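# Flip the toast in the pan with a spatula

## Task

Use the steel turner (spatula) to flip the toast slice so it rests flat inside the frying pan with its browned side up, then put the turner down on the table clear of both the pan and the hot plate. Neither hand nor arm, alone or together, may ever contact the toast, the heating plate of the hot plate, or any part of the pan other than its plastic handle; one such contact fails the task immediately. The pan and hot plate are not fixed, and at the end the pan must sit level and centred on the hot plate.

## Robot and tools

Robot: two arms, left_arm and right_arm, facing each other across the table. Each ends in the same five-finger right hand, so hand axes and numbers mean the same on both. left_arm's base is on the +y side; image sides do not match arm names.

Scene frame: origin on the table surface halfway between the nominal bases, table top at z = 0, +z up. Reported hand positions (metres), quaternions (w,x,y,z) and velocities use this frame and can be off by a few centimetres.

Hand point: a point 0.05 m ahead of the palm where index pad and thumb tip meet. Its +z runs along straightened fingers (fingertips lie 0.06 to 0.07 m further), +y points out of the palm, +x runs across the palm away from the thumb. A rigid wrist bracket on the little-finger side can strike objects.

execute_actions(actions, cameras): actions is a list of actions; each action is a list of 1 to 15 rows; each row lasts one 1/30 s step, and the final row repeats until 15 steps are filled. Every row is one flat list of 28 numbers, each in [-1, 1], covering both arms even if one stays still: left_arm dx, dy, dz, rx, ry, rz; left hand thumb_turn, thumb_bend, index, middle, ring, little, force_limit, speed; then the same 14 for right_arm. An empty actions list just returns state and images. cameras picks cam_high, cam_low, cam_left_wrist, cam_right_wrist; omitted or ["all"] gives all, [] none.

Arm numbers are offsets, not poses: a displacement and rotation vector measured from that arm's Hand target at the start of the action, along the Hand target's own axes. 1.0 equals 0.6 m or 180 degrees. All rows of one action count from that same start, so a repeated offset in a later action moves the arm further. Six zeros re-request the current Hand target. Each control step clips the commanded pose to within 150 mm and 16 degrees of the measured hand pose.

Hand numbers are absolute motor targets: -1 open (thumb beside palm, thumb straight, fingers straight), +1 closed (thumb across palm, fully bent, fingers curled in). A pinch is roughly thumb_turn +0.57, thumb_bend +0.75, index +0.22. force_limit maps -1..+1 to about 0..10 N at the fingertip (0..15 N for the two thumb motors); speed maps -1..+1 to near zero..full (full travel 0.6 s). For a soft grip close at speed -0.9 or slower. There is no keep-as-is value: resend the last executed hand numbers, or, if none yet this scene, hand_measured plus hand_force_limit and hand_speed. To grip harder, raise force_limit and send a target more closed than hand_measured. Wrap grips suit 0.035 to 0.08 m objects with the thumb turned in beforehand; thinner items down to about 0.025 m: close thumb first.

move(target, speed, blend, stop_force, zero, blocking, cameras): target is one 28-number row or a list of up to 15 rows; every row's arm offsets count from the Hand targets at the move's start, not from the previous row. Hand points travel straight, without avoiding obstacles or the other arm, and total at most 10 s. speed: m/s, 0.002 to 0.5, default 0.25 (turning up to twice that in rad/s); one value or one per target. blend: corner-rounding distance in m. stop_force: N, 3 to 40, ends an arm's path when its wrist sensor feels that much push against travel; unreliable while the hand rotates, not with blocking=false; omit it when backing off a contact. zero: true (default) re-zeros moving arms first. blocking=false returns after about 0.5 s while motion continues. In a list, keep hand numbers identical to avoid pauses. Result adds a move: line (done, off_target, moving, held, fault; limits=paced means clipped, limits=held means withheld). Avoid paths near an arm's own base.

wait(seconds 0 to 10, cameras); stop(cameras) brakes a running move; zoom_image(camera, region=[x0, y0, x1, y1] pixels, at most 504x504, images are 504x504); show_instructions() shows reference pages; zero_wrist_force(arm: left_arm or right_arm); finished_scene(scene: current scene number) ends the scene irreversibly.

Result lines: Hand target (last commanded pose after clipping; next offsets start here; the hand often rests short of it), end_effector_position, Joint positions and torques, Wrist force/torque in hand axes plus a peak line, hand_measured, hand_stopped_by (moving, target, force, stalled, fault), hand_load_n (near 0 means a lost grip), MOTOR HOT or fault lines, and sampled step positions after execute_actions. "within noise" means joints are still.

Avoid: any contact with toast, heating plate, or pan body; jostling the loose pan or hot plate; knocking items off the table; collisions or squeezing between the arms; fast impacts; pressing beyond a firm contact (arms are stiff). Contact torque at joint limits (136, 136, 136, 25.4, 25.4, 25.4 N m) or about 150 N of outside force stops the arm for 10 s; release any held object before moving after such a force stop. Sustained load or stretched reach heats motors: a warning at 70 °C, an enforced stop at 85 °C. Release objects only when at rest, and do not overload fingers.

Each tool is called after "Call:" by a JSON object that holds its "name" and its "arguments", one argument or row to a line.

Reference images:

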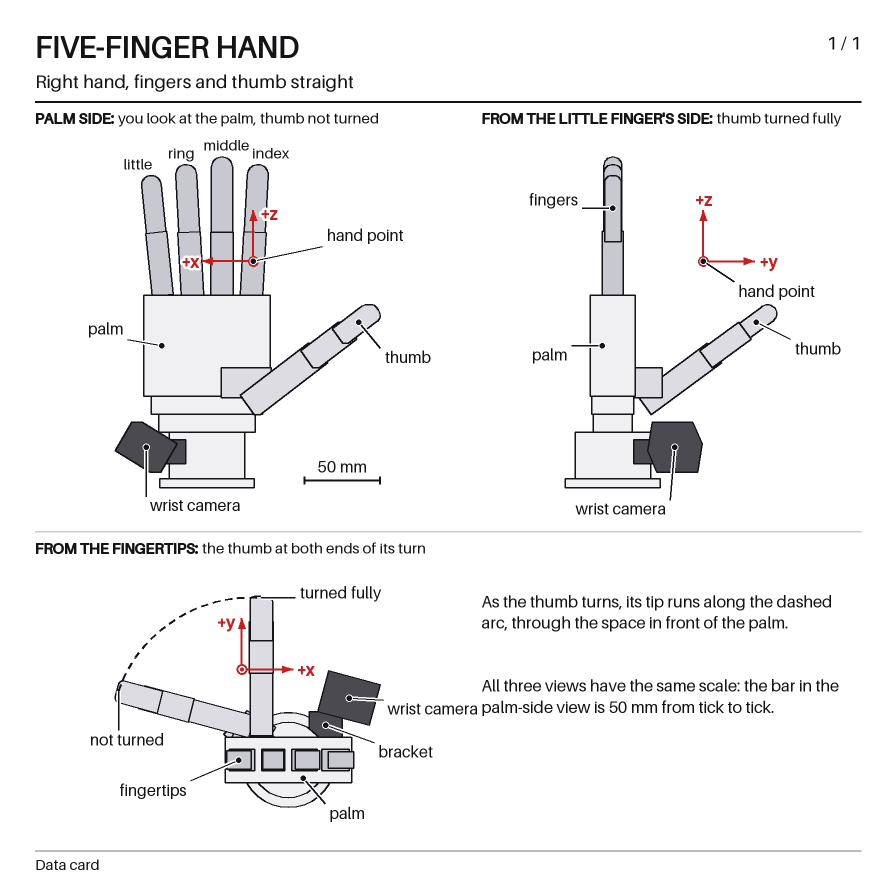

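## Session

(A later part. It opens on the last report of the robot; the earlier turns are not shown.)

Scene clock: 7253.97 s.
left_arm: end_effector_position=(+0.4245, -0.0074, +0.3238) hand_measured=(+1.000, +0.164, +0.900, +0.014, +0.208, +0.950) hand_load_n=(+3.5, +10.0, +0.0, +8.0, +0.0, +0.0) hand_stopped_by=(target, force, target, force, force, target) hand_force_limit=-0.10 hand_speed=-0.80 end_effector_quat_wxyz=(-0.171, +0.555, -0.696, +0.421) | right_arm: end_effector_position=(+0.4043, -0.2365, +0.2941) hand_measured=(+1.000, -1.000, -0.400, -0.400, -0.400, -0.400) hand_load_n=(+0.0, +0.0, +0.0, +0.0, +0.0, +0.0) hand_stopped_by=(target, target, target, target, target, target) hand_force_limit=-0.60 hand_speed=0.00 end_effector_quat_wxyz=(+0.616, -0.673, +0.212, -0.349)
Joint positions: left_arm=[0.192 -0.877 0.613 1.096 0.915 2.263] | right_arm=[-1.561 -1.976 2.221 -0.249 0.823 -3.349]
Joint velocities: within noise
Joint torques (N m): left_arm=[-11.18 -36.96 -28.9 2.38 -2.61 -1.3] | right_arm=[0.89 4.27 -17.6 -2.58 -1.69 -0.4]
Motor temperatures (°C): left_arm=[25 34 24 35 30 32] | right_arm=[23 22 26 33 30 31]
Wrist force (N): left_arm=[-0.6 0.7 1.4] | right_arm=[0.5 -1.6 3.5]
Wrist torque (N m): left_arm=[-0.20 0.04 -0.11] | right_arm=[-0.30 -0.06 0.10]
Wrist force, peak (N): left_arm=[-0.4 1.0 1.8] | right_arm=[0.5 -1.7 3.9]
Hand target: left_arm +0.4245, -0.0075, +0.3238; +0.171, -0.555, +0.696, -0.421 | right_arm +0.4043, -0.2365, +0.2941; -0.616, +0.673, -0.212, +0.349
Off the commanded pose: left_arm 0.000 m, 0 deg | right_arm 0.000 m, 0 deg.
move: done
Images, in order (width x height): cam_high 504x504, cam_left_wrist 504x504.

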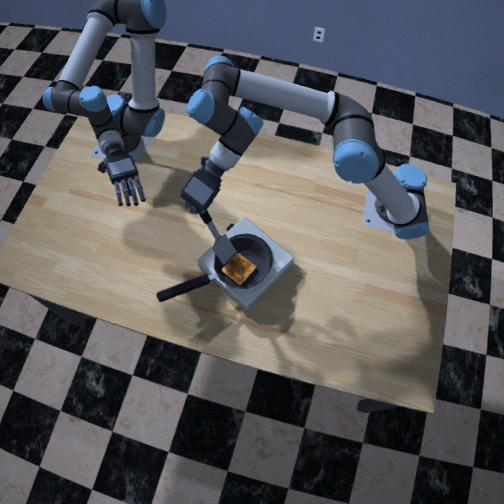

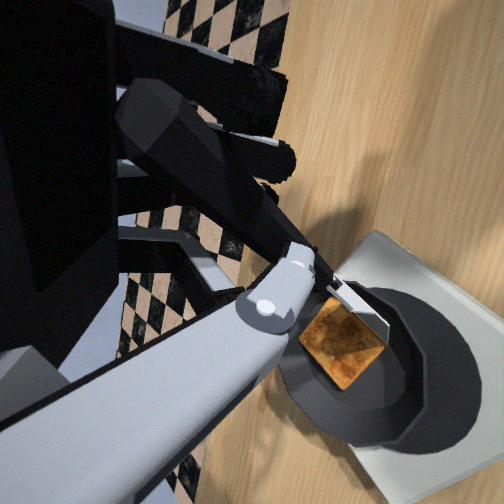

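Call:
{"name": "move", "arguments": {
  "target": [-0.0383,-0.0032,-0.0106,0,0,0,1,0.97,0.9,0.6,0.95,0.95,-0.1,-0.8,0,0,0,0,0,0,1,-1,-0.4,-0.4,-0.4,-0.4,-0.6,0],
  "speed": 0.03,
  "stop_force": 3,
  "cameras": ["cam_high","cam_left_wrist"]
}}

Call:
{"name": "zoom_image", "arguments": {
  "camera": "cam_high",
  "region": [200, 220, 290, 310]
}}

Call:
{"name": "zoom_image", "arguments": {
  "camera": "cam_left_wrist",
  "region": [280, 230, 504, 454]
}}

Scene clock: 7269.73 s.
left_arm: end_effector_position=(+0.4287, +0.0161, +0.3237) hand_measured=(+1.000, +0.164, +0.900, +0.014, +0.208, +0.950) hand_load_n=(+3.5, +10.0, +0.0, +8.5, +0.0, +0.0) hand_stopped_by=(target, force, target, force, force, target) hand_force_limit=-0.10 hand_speed=-0.80 end_effector_quat_wxyz=(-0.171, +0.555, -0.696, +0.421) | right_arm: end_effector_position=(+0.4043, -0.2365, +0.2941) hand_measured=(+1.000, -1.000, -0.400, -0.400, -0.400, -0.400) hand_load_n=(+0.0, +0.0, +0.0, +0.0, +0.0, -0.5) hand_stopped_by=(target, target, target, target, target, target) hand_force_limit=-0.60 hand_speed=0.00 end_effector_quat_wxyz=(+0.616, -0.673, +0.212, -0.349)
Joint positions: left_arm=[0.208 -0.951 0.737 1.038 0.926 2.278] | right_arm=[-1.561 -1.976 2.221 -0.249 0.823 -3.349]
Joint velocities: within noise
Joint torques (N m): left_arm=[-14.1 -34.38 -19.92 2.52 -2.99 -1.47] | right_arm=[0.8 4.54 -18.06 -2.44 -1.63 -0.36]
Motor temperatures (°C): left_arm=[25 34 24 35 30 32] | right_arm=[23 22 26 33 30 31]
Wrist force (N): left_arm=[-0.7 1.3 1.3] | right_arm=[0.3 -1.5 3.5]
Wrist torque (N m): left_arm=[-0.13 0.07 -0.12] | right_arm=[-0.31 -0.04 0.09]
Wrist force, peak (N): left_arm=[-1.0 1.7 1.4] | right_arm=[0.5 -1.8 3.9]
Hand target: left_arm +0.4287, +0.0161, +0.3237; +0.171, -0.555, +0.696, -0.421 | right_arm +0.4043, -0.2365, +0.2941; -0.616, +0.673, -0.212, +0.349
Off the commanded pose: left_arm 0.000 m, 0 deg | right_arm 0.000 m, 0 deg.
move: done
Images, in order (width x height): cam_high 504x504, cam_left_wrist 504x504.

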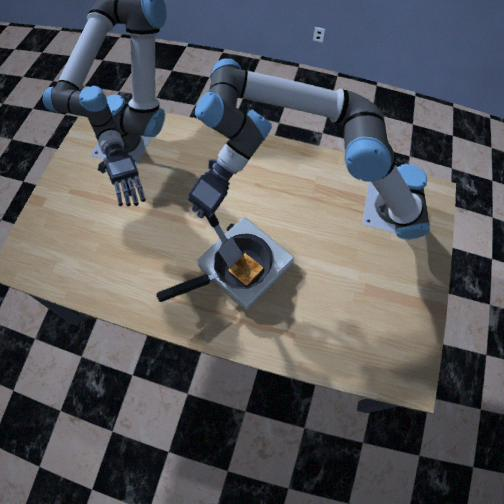

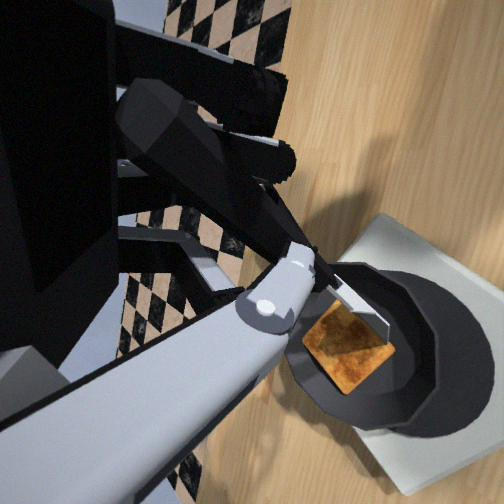

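Scaled by 5.600.

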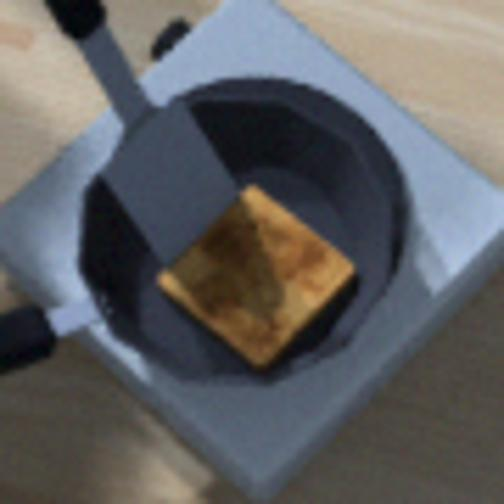

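Scaled by 2.250.

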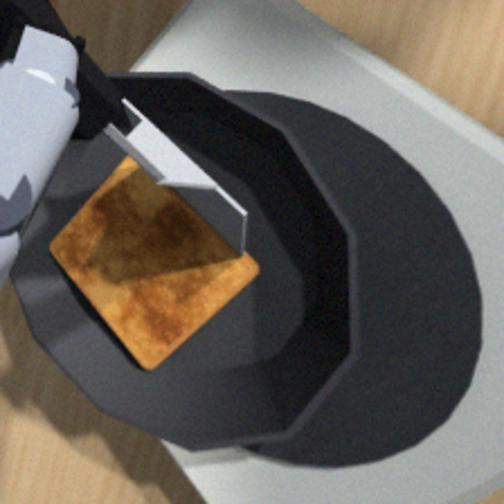

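Call:
{"name": "move", "arguments": {
  "target": [
    [0.091,-0.0753,-0.0605,0,0,0,1,0.97,0.9,0.6,0.95,0.95,-0.1,-0.8,0,0,0,0,0,0,1,-1,-0.4,-0.4,-0.4,-0.4,-0.6,0],
    [0.1139,-0.1529,-0.119,0,0,0,1,0.97,0.9,0.6,0.95,0.95,-0.1,-0.8,0,0,0,0,0,0,1,-1,-0.4,-0.4,-0.4,-0.4,-0.6,0]
  ],
  "speed": 0.06,
  "blend": 0.01
}}

Call:
{"name": "zoom_image", "arguments": {
  "camera": "cam_high",
  "region": [180, 200, 330, 350]
}}

Call:
{"name": "zoom_image", "arguments": {
  "camera": "cam_low",
  "region": [150, 180, 400, 430]
}}

Scene clock: 7339.77 s.
left_arm: end_effector_position=(+0.4134, -0.0199, +0.4517) hand_measured=(+1.000, +0.164, +0.900, +0.014, +0.208, +0.950) hand_load_n=(+3.0, +10.0, +0.0, +8.5, +0.0, +0.0) hand_stopped_by=(target, force, target, force, force, target) hand_force_limit=-0.10 hand_speed=-0.80 end_effector_quat_wxyz=(-0.161, +0.524, -0.676, +0.492) end_effector_velocity=(-0.001, +0.000, -0.002) end_effector_angular_velocity=(+0.004, +0.004, +0.001) | right_arm: end_effector_position=(+0.4043, -0.2365, +0.2941) hand_measured=(+1.000, -1.000, -0.400, -0.400, -0.400, -0.400) hand_load_n=(+0.0, +0.0, +0.0, +0.0, +0.0, +0.0) hand_stopped_by=(target, target, target, target, target, target) hand_force_limit=-0.60 hand_speed=0.00 end_effector_quat_wxyz=(+0.616, -0.673, +0.212, -0.349)
Joint positions: left_arm=[0.154 -0.746 0.035 1.357 0.877 2.348] | right_arm=[-1.561 -1.976 2.221 -0.249 0.823 -3.349]
Joint velocities: left_arm=[-0.001 0.002 0.001 0.005 0 -0.005] | right_arm=[within noise]
Joint torques (N m): left_arm=[-7.04 -39.61 -9.82 1.89 -2.28 -2.34] | right_arm=[0.48 4.47 -17.73 -2.45 -1.69 -0.36]
Motor temperatures (°C): left_arm=[25 34 24 35 30 32] | right_arm=[23 22 26 33 30 31]
Wrist force (N): left_arm=[-0.6 1.2 1.1] | right_arm=[0.3 -1.7 3.5]
Wrist torque (N m): left_arm=[-0.19 -0.05 -0.08] | right_arm=[-0.33 -0.04 0.09]
Wrist force, peak (N): left_arm=[-0.6 1.7 2.2] | right_arm=[0.5 -2.0 3.8]
Hand target: left_arm +0.4138, -0.0208, +0.4525; +0.171, -0.555, +0.696, -0.421 | right_arm +0.4043, -0.2365, +0.2941; -0.616, +0.673, -0.212, +0.349
Off the commanded pose: left_arm 0.001 m, 9 deg | right_arm 0.000 m, 0 deg.
elbow stopped short (left arm): the move would have taken joint 3 (elbow) straighter than the controller allows.
move: off_target (left_arm); blend cut to 0 m at target 1

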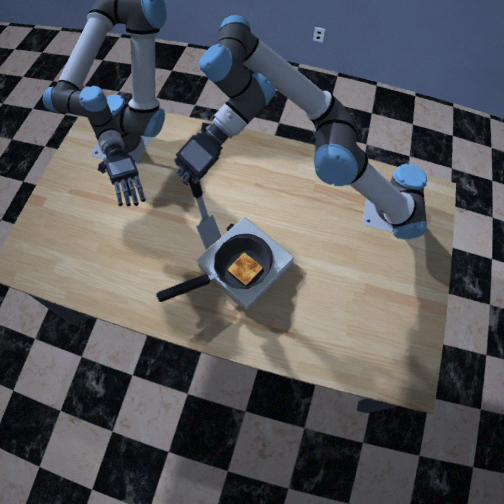

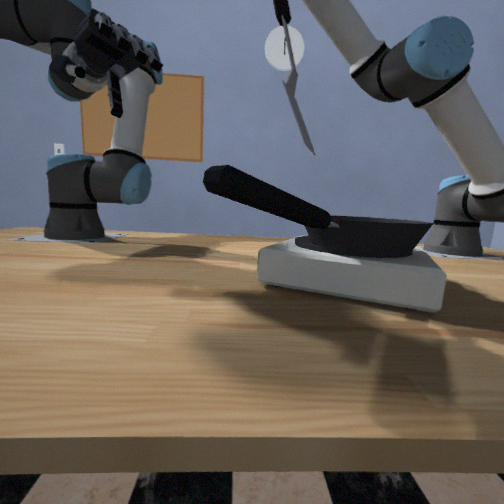

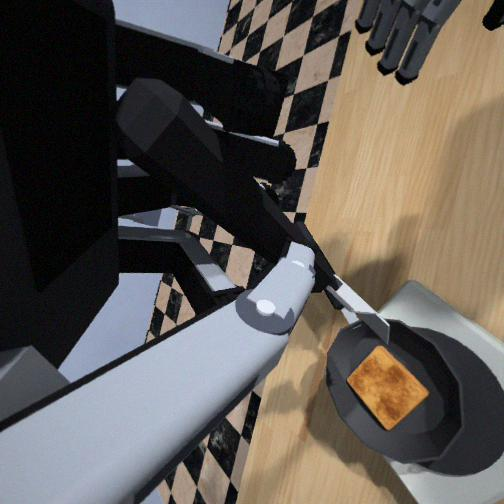

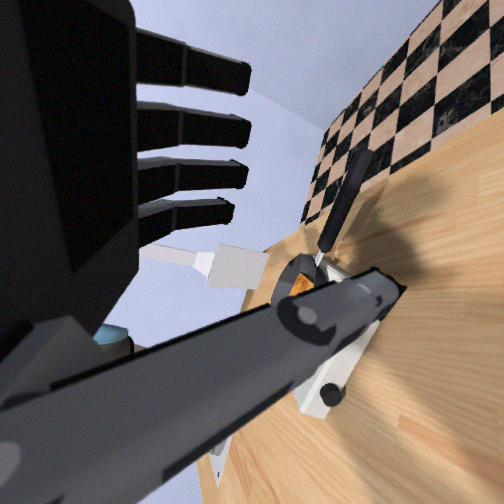

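Scaled by 3.360.

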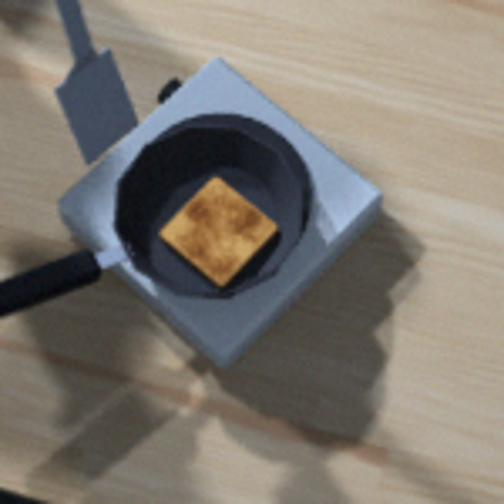

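Scaled by 2.016.

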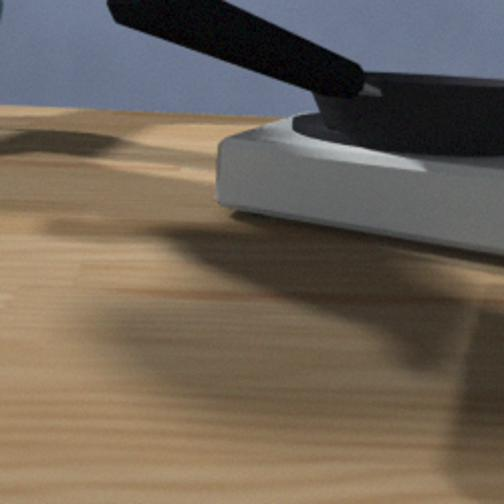

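Call:
{"name": "zoom_image", "arguments": {
  "camera": "cam_high",
  "region": [205, 225, 285, 305]
}}

Call:
{"name": "zoom_image", "arguments": {
  "camera": "cam_left_wrist",
  "region": [304, 300, 504, 500]
}}

Call:
{"name": "zoom_image", "arguments": {
  "camera": "cam_low",
  "region": [250, 200, 450, 320]
}}

Scaled by 6.300.

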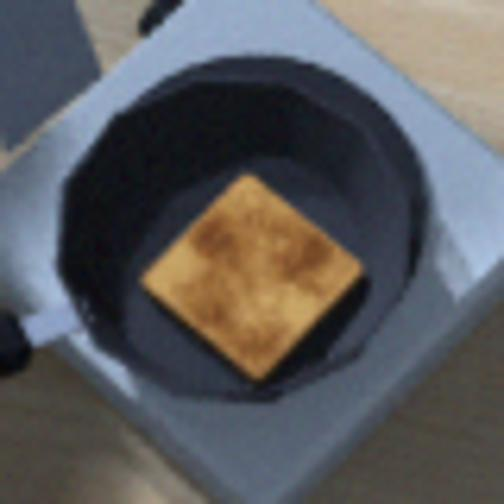

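Scaled by 2.520.

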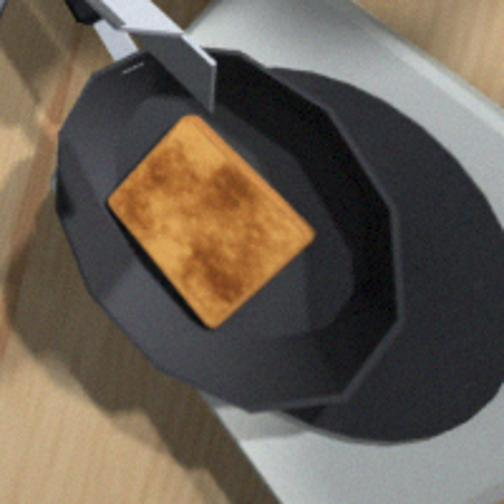

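Scaled by 2.520.

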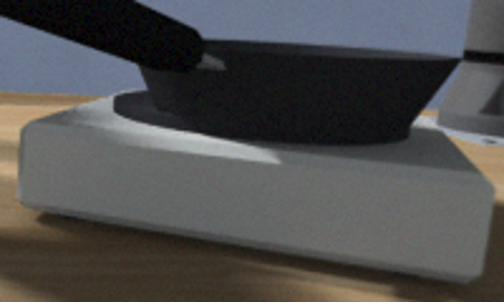

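Call:
{"name": "zoom_image", "arguments": {
  "camera": "cam_left_wrist",
  "region": [320, 320, 440, 440]
}}

Scaled by 4.200.

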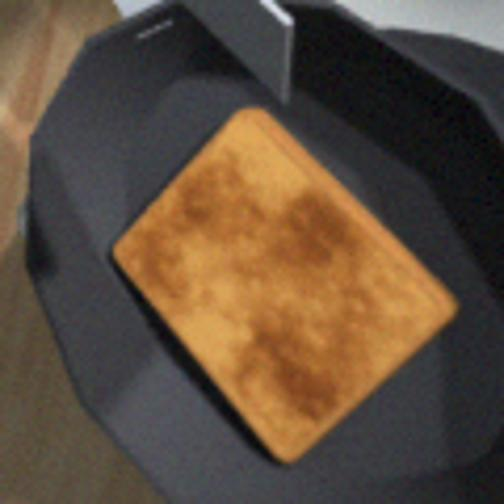

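Call:
{"name": "move", "arguments": {
  "target": [-0.3513,-0.0846,0.0566,-0.0894,0.2436,0.0375,1,0.97,0.9,0.6,0.95,0.95,-0.1,-0.8,0,0,0,0,0,0,1,-1,-0.4,-0.4,-0.4,-0.4,-0.6,0],
  "speed": 0.15
}}

Call:
{"name": "zoom_image", "arguments": {
  "camera": "cam_high",
  "region": [205, 225, 285, 305]
}}

Call:
{"name": "zoom_image", "arguments": {
  "camera": "cam_left_wrist",
  "region": [304, 200, 504, 400]
}}

Scene clock: 7426.07 s.
left_arm: end_effector_position=(+0.5382, +0.1576, +0.4235) hand_measured=(+1.000, +0.164, +0.900, +0.014, +0.208, +0.950) hand_load_n=(+2.0, +8.5, +0.0, +9.0, +0.0, +0.0) hand_stopped_by=(target, force, target, force, force, target) hand_force_limit=-0.10 hand_speed=-0.80 end_effector_quat_wxyz=(+0.154, +0.336, -0.791, +0.488) | right_arm: end_effector_position=(+0.4043, -0.2365, +0.2941) hand_measured=(+1.000, -1.000, -0.400, -0.400, -0.400, -0.400) hand_load_n=(+0.0, +0.0, +0.0, +0.0, +0.0, +0.0) hand_stopped_by=(target, target, target, target, target, target) hand_force_limit=-0.60 hand_speed=0.00 end_effector_quat_wxyz=(+0.616, -0.673, +0.212, -0.349)
Joint positions: left_arm=[0.859 -0.888 0.389 1.149 2.236 2.874] | right_arm=[-1.561 -1.976 2.221 -0.249 0.823 -3.349]
Joint velocities: within noise
Joint torques (N m): left_arm=[1.65 -49.62 -21.24 -0.28 2.39 0.05] | right_arm=[0.96 4.57 -18.37 -2.46 -1.68 -0.33]
Motor temperatures (°C): left_arm=[25 34 24 35 30 32] | right_arm=[23 22 26 33 30 31]
Wrist force (N): left_arm=[-0.9 1.0 1.1] | right_arm=[0.5 -1.5 3.7]
Wrist torque (N m): left_arm=[-0.11 -0.07 -0.01] | right_arm=[-0.32 -0.07 0.10]
Wrist force, peak (N): left_arm=[-2.1 0.7 0.6] | right_arm=[0.5 -1.7 3.9]
Hand target: left_arm +0.5382, +0.1576, +0.4235; -0.154, -0.336, +0.791, -0.488 | right_arm +0.4043, -0.2365, +0.2941; -0.616, +0.673, -0.212, +0.349
Off the commanded pose: left_arm 0.000 m, 0 deg | right_arm 0.000 m, 0 deg.
move: done

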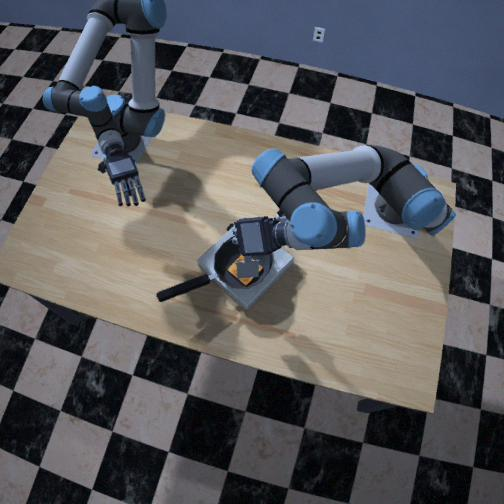

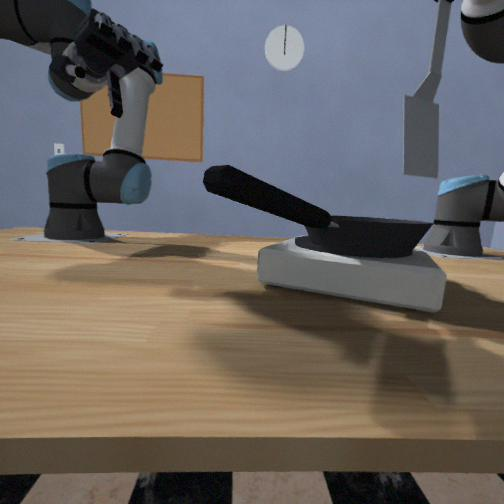

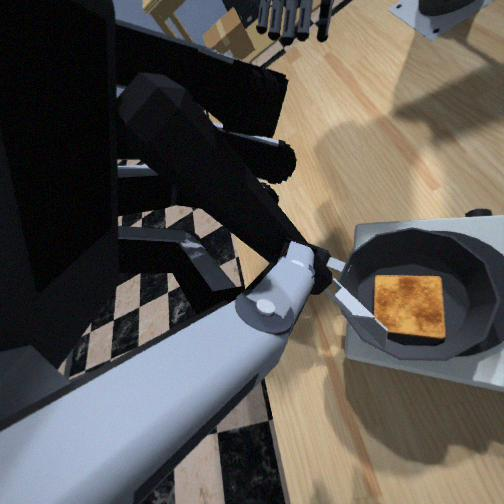

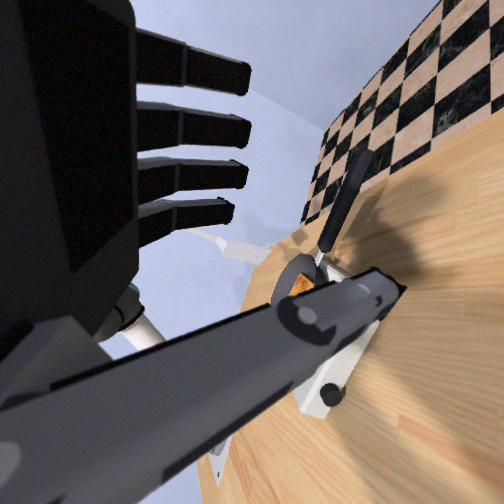

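Scaled by 6.300.

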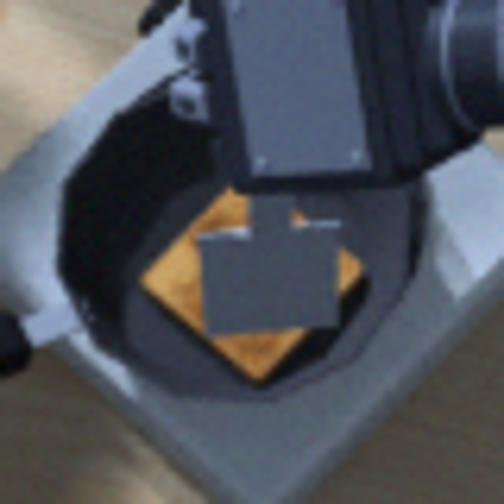

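Scaled by 2.520.

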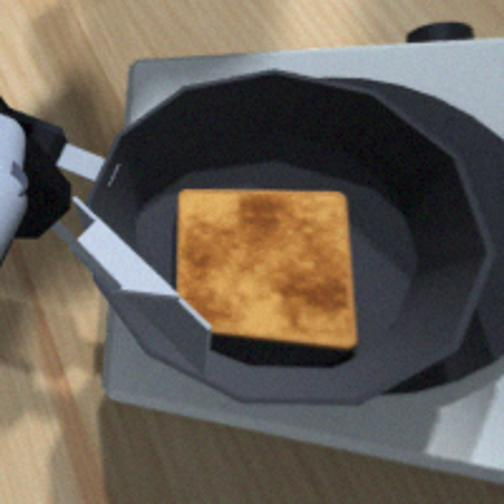

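Call:
{"name": "move", "arguments": {
  "target": [0.0122,0.074,-0.0895,0.1427,-0.1674,-0.1191,1,0.97,0.9,0.6,0.95,0.95,-0.1,-0.8,0,0,0,0,0,0,1,-1,-0.4,-0.4,-0.4,-0.4,-0.6,0],
  "speed": 0.15
}}

Call:
{"name": "zoom_image", "arguments": {
  "camera": "cam_high",
  "region": [205, 225, 285, 305]
}}

Call:
{"name": "zoom_image", "arguments": {
  "camera": "cam_left_wrist",
  "region": [304, 200, 504, 400]
}}

Scene clock: 7461.17 s.
left_arm: end_effector_position=(+0.4980, +0.2150, +0.4237) hand_measured=(+1.000, +0.164, +0.900, +0.014, +0.208, +0.950) hand_load_n=(+2.5, +8.5, +0.0, +9.0, +0.0, +0.5) hand_stopped_by=(target, force, target, force, force, target) hand_force_limit=-0.10 hand_speed=-0.80 end_effector_quat_wxyz=(-0.045, +0.613, -0.603, +0.509) | right_arm: end_effector_position=(+0.4043, -0.2365, +0.2941) hand_measured=(+1.000, -1.000, -0.400, -0.400, -0.400, -0.400) hand_load_n=(+0.0, +0.0, +0.0, +0.0, +0.0, +0.0) hand_stopped_by=(target, target, target, target, target, target) hand_force_limit=-0.60 hand_speed=0.00 end_effector_quat_wxyz=(+0.616, -0.673, +0.212, -0.349)
Joint positions: left_arm=[0.588 -1.407 1.134 0.787 1.328 2.3] | right_arm=[-1.561 -1.976 2.221 -0.249 0.823 -3.349]
Joint velocities: within noise
Joint torques (N m): left_arm=[12.22 -18.23 -25.58 -1.86 -2.14 -1.08] | right_arm=[0.52 4.58 -18.32 -2.52 -1.71 -0.29]
Motor temperatures (°C): left_arm=[25 34 24 35 30 32] | right_arm=[23 22 26 33 30 31]
Wrist force (N): left_arm=[-1.2 0.7 0.8] | right_arm=[0.4 -1.7 3.6]
Wrist torque (N m): left_arm=[-0.13 -0.05 -0.02] | right_arm=[-0.32 -0.05 0.10]
Wrist force, peak (N): left_arm=[-1.2 1.4 1.4] | right_arm=[0.7 -1.9 3.8]
Hand target: left_arm +0.4981, +0.2151, +0.4236; -0.045, +0.613, -0.602, +0.509 | right_arm +0.4043, -0.2365, +0.2941; -0.616, +0.673, -0.212, +0.349
Off the commanded pose: left_arm 0.000 m, 0 deg | right_arm 0.000 m, 0 deg.
move: done

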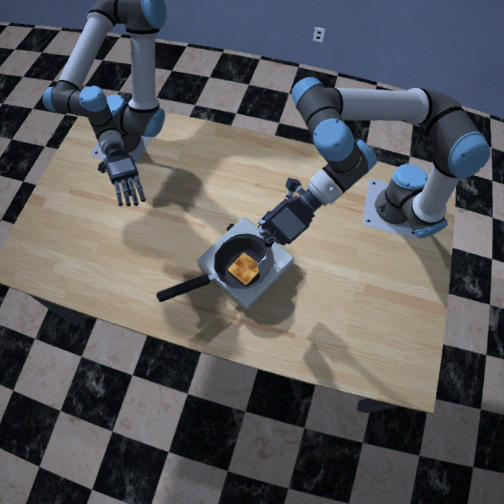

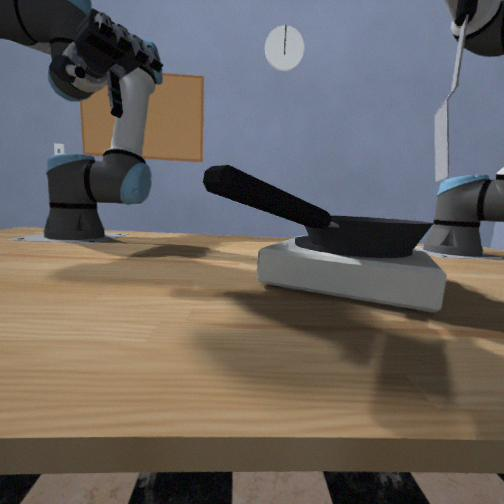

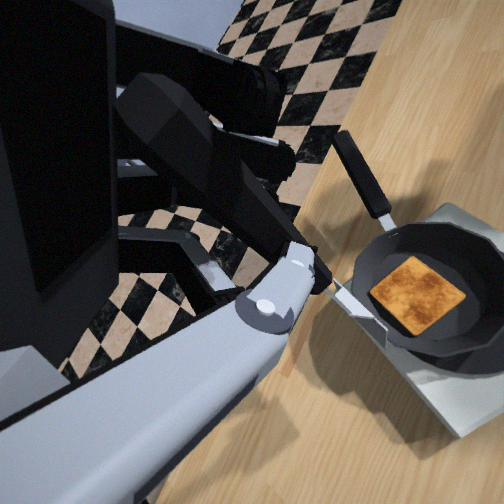

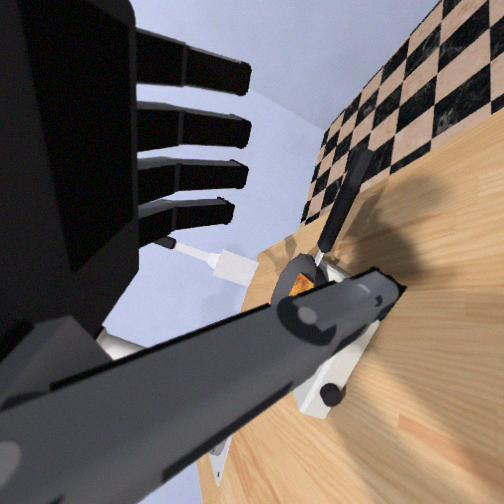

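Scaled by 6.300.

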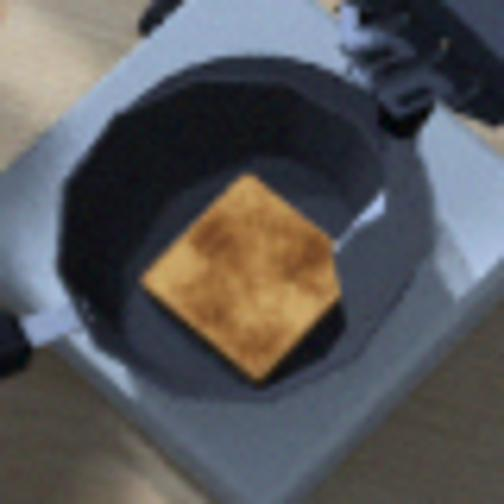

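Scaled by 2.520.

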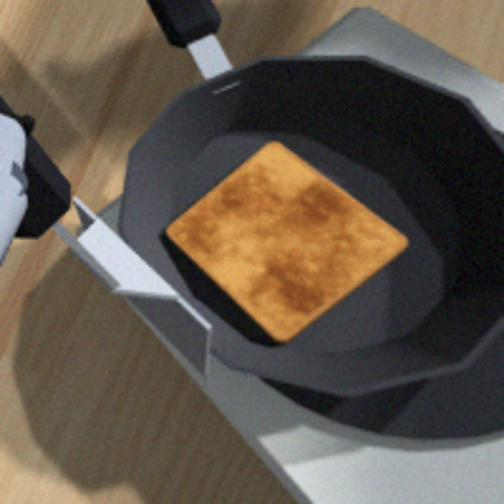

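Call:
{"name": "zoom_image", "arguments": {
  "camera": "cam_high",
  "region": [245, 240, 285, 280]
}}

Call:
{"name": "zoom_image", "arguments": {
  "camera": "cam_left_wrist",
  "region": [330, 260, 410, 340]
}}

Scaled by 12.600.

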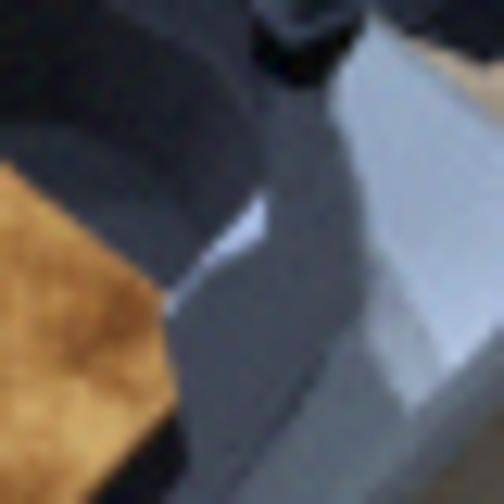

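Scaled by 6.300.

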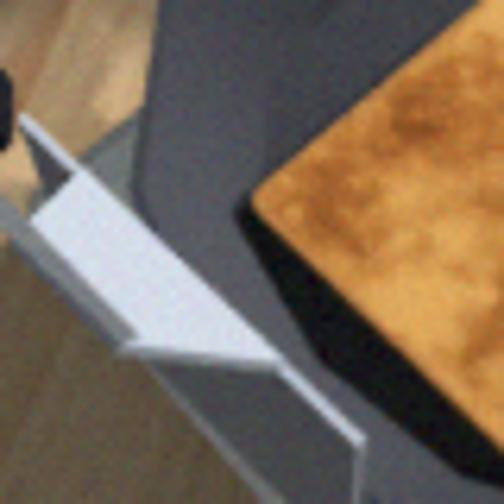

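Call:
{"name": "move", "arguments": {
  "target": [0.034,0.0117,0.0242,0,0,0,1,0.97,0.9,0.6,0.95,0.95,-0.1,-0.8,0,0,0,0,0,0,1,-1,-0.4,-0.4,-0.4,-0.4,-0.6,0],
  "speed": 0.15,
  "cameras": ["cam_high","cam_left_wrist"]
}}

Call:
{"name": "zoom_image", "arguments": {
  "camera": "cam_high",
  "region": [215, 235, 275, 295]
}}

Call:
{"name": "zoom_image", "arguments": {
  "camera": "cam_left_wrist",
  "region": [304, 200, 504, 400]
}}

Scene clock: 7503.87 s.
left_arm: end_effector_position=(+0.4981, +0.1890, +0.4236) hand_measured=(+1.000, +0.164, +0.900, +0.014, +0.208, +0.950) hand_load_n=(+2.5, +8.5, +0.0, +9.0, +0.0, +0.0) hand_stopped_by=(target, force, target, force, force, target) hand_force_limit=-0.10 hand_speed=-0.80 end_effector_quat_wxyz=(-0.045, +0.613, -0.602, +0.509) | right_arm: end_effector_position=(+0.4043, -0.2365, +0.2941) hand_measured=(+1.000, -1.000, -0.400, -0.400, -0.400, -0.400) hand_load_n=(+0.0, +0.0, +0.0, -0.5, +0.0, +0.0) hand_stopped_by=(target, target, target, target, target, target) hand_force_limit=-0.60 hand_speed=0.00 end_effector_quat_wxyz=(+0.616, -0.673, +0.212, -0.349)
Joint positions: left_arm=[0.553 -1.363 1.081 0.8 1.296 2.282] | right_arm=[-1.561 -1.976 2.221 -0.249 0.823 -3.349]
Joint velocities: within noise
Joint torques (N m): left_arm=[11.78 -39.4 -15.96 -1.93 1.4 1.98] | right_arm=[0.33 4.31 -17.82 -2.42 -1.64 -0.32]
Motor temperatures (°C): left_arm=[25 34 24 35 30 32] | right_arm=[23 22 26 33 30 31]
Wrist force (N): left_arm=[-1.2 1.1 1.0] | right_arm=[0.6 -1.8 3.4]
Wrist torque (N m): left_arm=[-0.11 -0.06 -0.01] | right_arm=[-0.33 -0.08 0.10]
Wrist force, peak (N): left_arm=[-1.7 0.7 1.0] | right_arm=[0.3 -2.1 3.9]
Hand target: left_arm +0.4981, +0.1891, +0.4236; -0.045, +0.613, -0.602, +0.509 | right_arm +0.4043, -0.2365, +0.2941; -0.616, +0.673, -0.212, +0.349
Off the commanded pose: left_arm 0.000 m, 0 deg | right_arm 0.000 m, 0 deg.
move: done
Images, in order (width x height): cam_high 504x504, cam_left_wrist 504x504.

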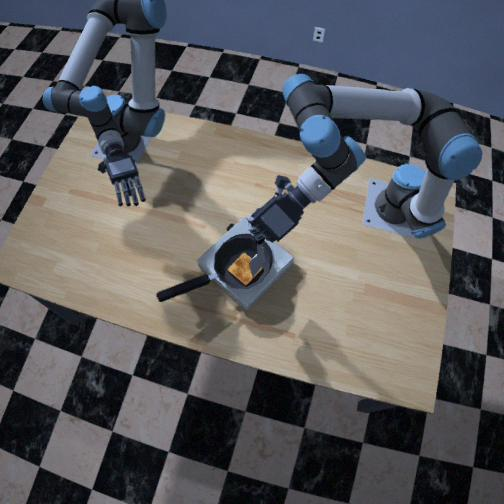

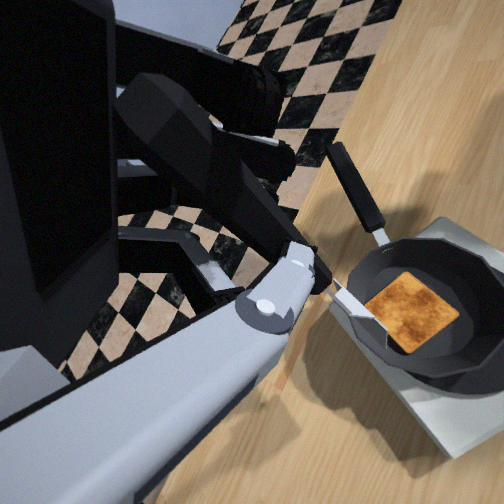

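Scaled by 8.400.

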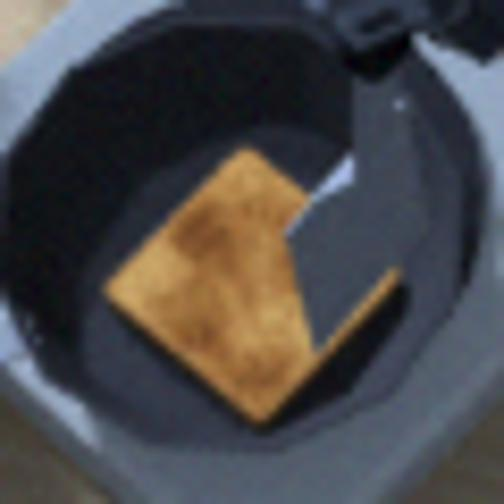

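Scaled by 2.520.

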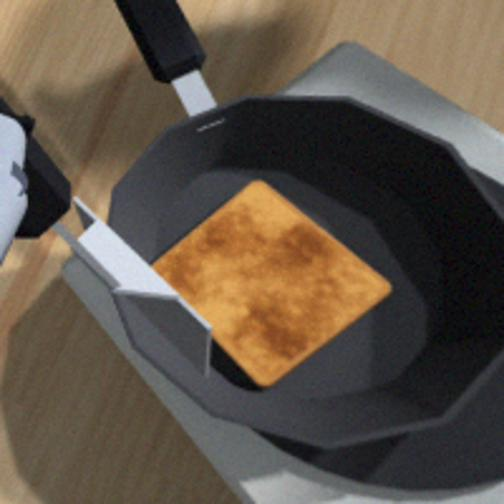

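Call:
{"name": "move", "arguments": {
  "target": [-0.0285,0.0335,0.0238,0,0,0,1,0.97,0.9,0.6,0.95,0.95,-0.1,-0.8,0,0,0,0,0,0,1,-1,-0.4,-0.4,-0.4,-0.4,-0.6,0],
  "speed": 0.08,
  "stop_force": 4,
  "cameras": ["cam_high","cam_left_wrist"]
}}

Call:
{"name": "zoom_image", "arguments": {
  "camera": "cam_high",
  "region": [215, 235, 275, 295]
}}

Call:
{"name": "zoom_image", "arguments": {
  "camera": "cam_left_wrist",
  "region": [304, 200, 504, 400]
}}

Scene clock: 7529.50 s.
left_arm: end_effector_position=(+0.4981, +0.1891, +0.3936) hand_measured=(+1.000, +0.164, +0.900, +0.014, +0.208, +0.950) hand_load_n=(+2.0, +8.5, +0.0, +9.0, +0.0, +0.5) hand_stopped_by=(target, force, target, force, force, target) hand_force_limit=-0.10 hand_speed=-0.80 end_effector_quat_wxyz=(-0.045, +0.613, -0.602, +0.509) | right_arm: end_effector_position=(+0.4043, -0.2365, +0.2941) hand_measured=(+1.000, -1.000, -0.400, -0.400, -0.400, -0.400) hand_load_n=(+0.5, +0.0, +0.0, +0.0, +0.0, +0.0) hand_stopped_by=(target, target, target, target, target, target) hand_force_limit=-0.60 hand_speed=0.00 end_effector_quat_wxyz=(+0.616, -0.673, +0.212, -0.349)
Joint positions: left_arm=[0.553 -1.382 1.183 0.717 1.296 2.282] | right_arm=[-1.561 -1.976 2.221 -0.249 0.823 -3.349]
Joint velocities: within noise
Joint torques (N m): left_arm=[-13.54 -19.1 -15.19 -1.63 -2.18 -0.79] | right_arm=[0.45 4.55 -18.08 -2.48 -1.69 -0.36]
Motor temperatures (°C): left_arm=[25 34 24 35 30 32] | right_arm=[23 22 26 33 30 31]
Wrist force (N): left_arm=[-0.8 1.1 1.0] | right_arm=[0.3 -1.7 3.7]
Wrist torque (N m): left_arm=[-0.09 -0.11 0.01] | right_arm=[-0.33 -0.03 0.09]
Wrist force, peak (N): left_arm=[-1.6 1.7 1.5] | right_arm=[0.5 -1.8 3.9]
Hand target: left_arm +0.4981, +0.1891, +0.3936; -0.045, +0.613, -0.602, +0.509 | right_arm +0.4043, -0.2365, +0.2941; -0.616, +0.673, -0.212, +0.349
Off the commanded pose: left_arm 0.000 m, 0 deg | right_arm 0.000 m, 0 deg.
move: done
Images, in order (width x height): cam_high 504x504, cam_left_wrist 504x504.

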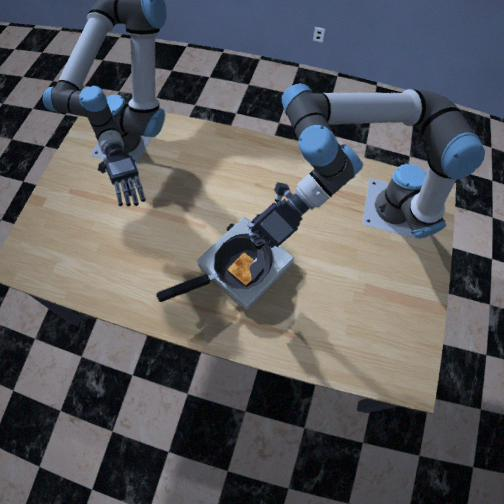

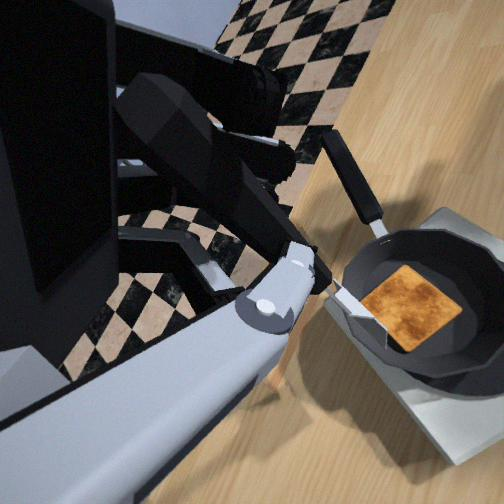

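Scaled by 8.400.

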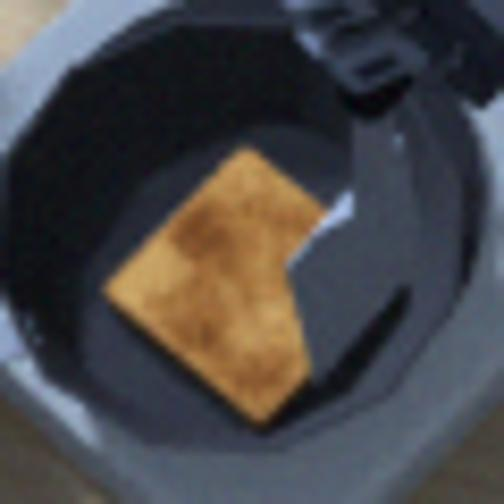

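Scaled by 2.520.

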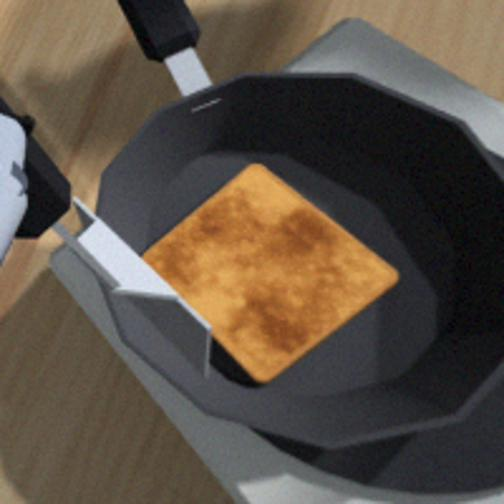

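Call:
{"name": "move", "arguments": {
  "target": [
    [0.0168,0.0197,-0.0075,0,0,0,1,0.97,0.9,0.6,0.95,0.95,-0.1,-0.8,0,0,0,0,0,0,1,-1,-0.4,-0.4,-0.4,-0.4,-0.6,0],
    [-0.0165,0.0587,0.0203,0,0,0,1,0.97,0.9,0.6,0.95,0.95,-0.1,-0.8,0,0,0,0,0,0,1,-1,-0.4,-0.4,-0.4,-0.4,-0.6,0]
  ],
  "speed": 0.04,
  "stop_force": 3,
  "cameras": ["cam_high","cam_left_wrist"]
}}

Call:
{"name": "zoom_image", "arguments": {
  "camera": "cam_high",
  "region": [215, 235, 275, 295]
}}

Call:
{"name": "zoom_image", "arguments": {
  "camera": "cam_left_wrist",
  "region": [304, 200, 504, 400]
}}

Scene clock: 7545.67 s.
left_arm: end_effector_position=(+0.4844, +0.1805, +0.3587) hand_measured=(+1.000, +0.164, +0.900, +0.014, +0.208, +0.950) hand_load_n=(+2.5, +8.5, +0.0, +9.0, +0.0, +0.0) hand_stopped_by=(target, force, target, force, force, target) hand_force_limit=-0.10 hand_speed=-0.80 end_effector_quat_wxyz=(-0.045, +0.613, -0.602, +0.509) | right_arm: end_effector_position=(+0.4043, -0.2365, +0.2941) hand_measured=(+1.000, -1.000, -0.400, -0.400, -0.400, -0.400) hand_load_n=(+0.0, +0.0, +0.0, +0.0, +0.0, +0.0) hand_stopped_by=(target, target, target, target, target, target) hand_force_limit=-0.60 hand_speed=0.00 end_effector_quat_wxyz=(+0.616, -0.673, +0.212, -0.349)
Joint positions: left_arm=[0.514 -1.406 1.303 0.627 1.262 2.261] | right_arm=[-1.561 -1.976 2.221 -0.249 0.823 -3.349]
Joint velocities: within noise
Joint torques (N m): left_arm=[10.38 -21.22 -23.83 -0.33 0.74 1.51] | right_arm=[0.78 4.5 -17.95 -2.61 -1.7 -0.25]
Motor temperatures (°C): left_arm=[25 34 24 35 30 32] | right_arm=[23 22 26 33 30 31]
Wrist force (N): left_arm=[-1.0 1.4 1.1] | right_arm=[0.2 -1.9 3.6]
Wrist torque (N m): left_arm=[-0.05 -0.08 0.01] | right_arm=[-0.36 -0.02 0.08]
Wrist force, peak (N): left_arm=[-1.4 1.0 1.8] | right_arm=[0.5 -1.7 3.9]
Hand target: left_arm +0.4844, +0.1805, +0.3586; -0.045, +0.613, -0.602, +0.509 | right_arm +0.4043, -0.2365, +0.2941; -0.616, +0.673, -0.212, +0.349
Off the commanded pose: left_arm 0.000 m, 0 deg | right_arm 0.000 m, 0 deg.
move: done
Images, in order (width x height): cam_high 504x504, cam_left_wrist 504x504.

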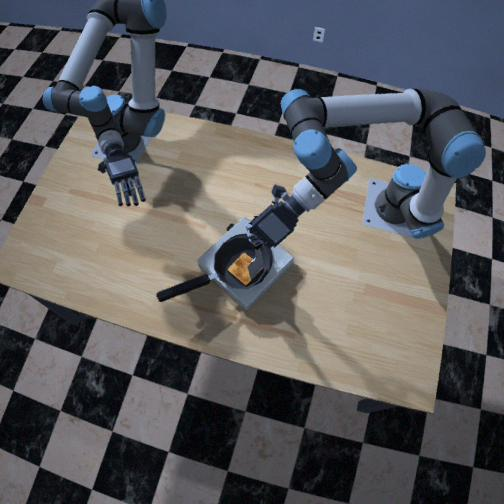

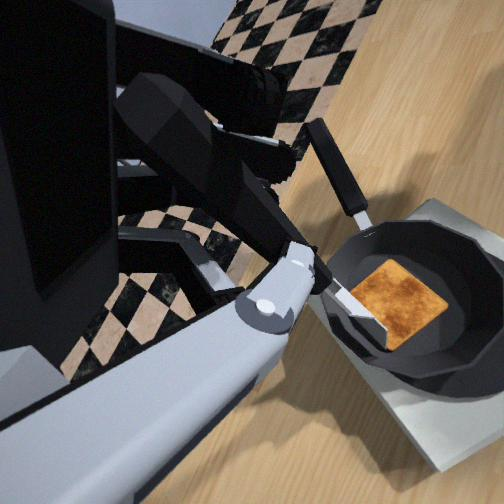

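Scaled by 8.400.

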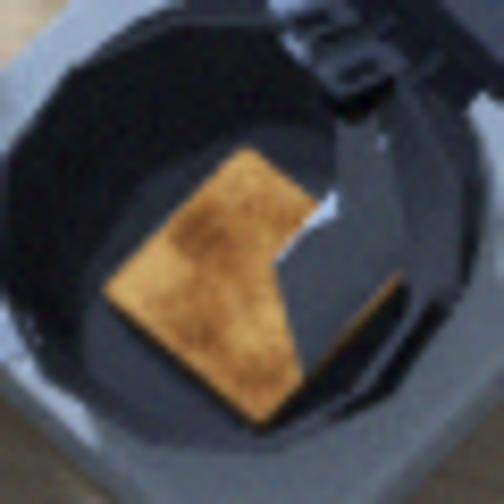

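Scaled by 2.520.

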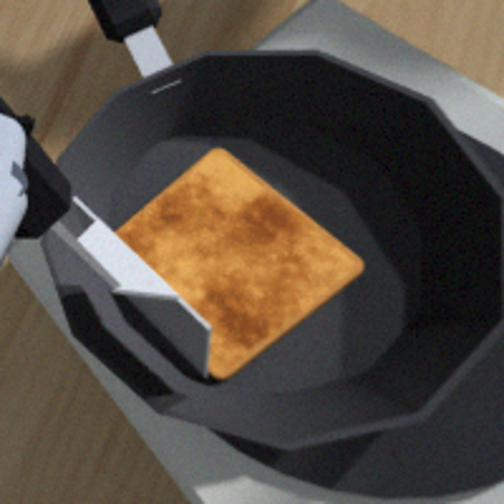

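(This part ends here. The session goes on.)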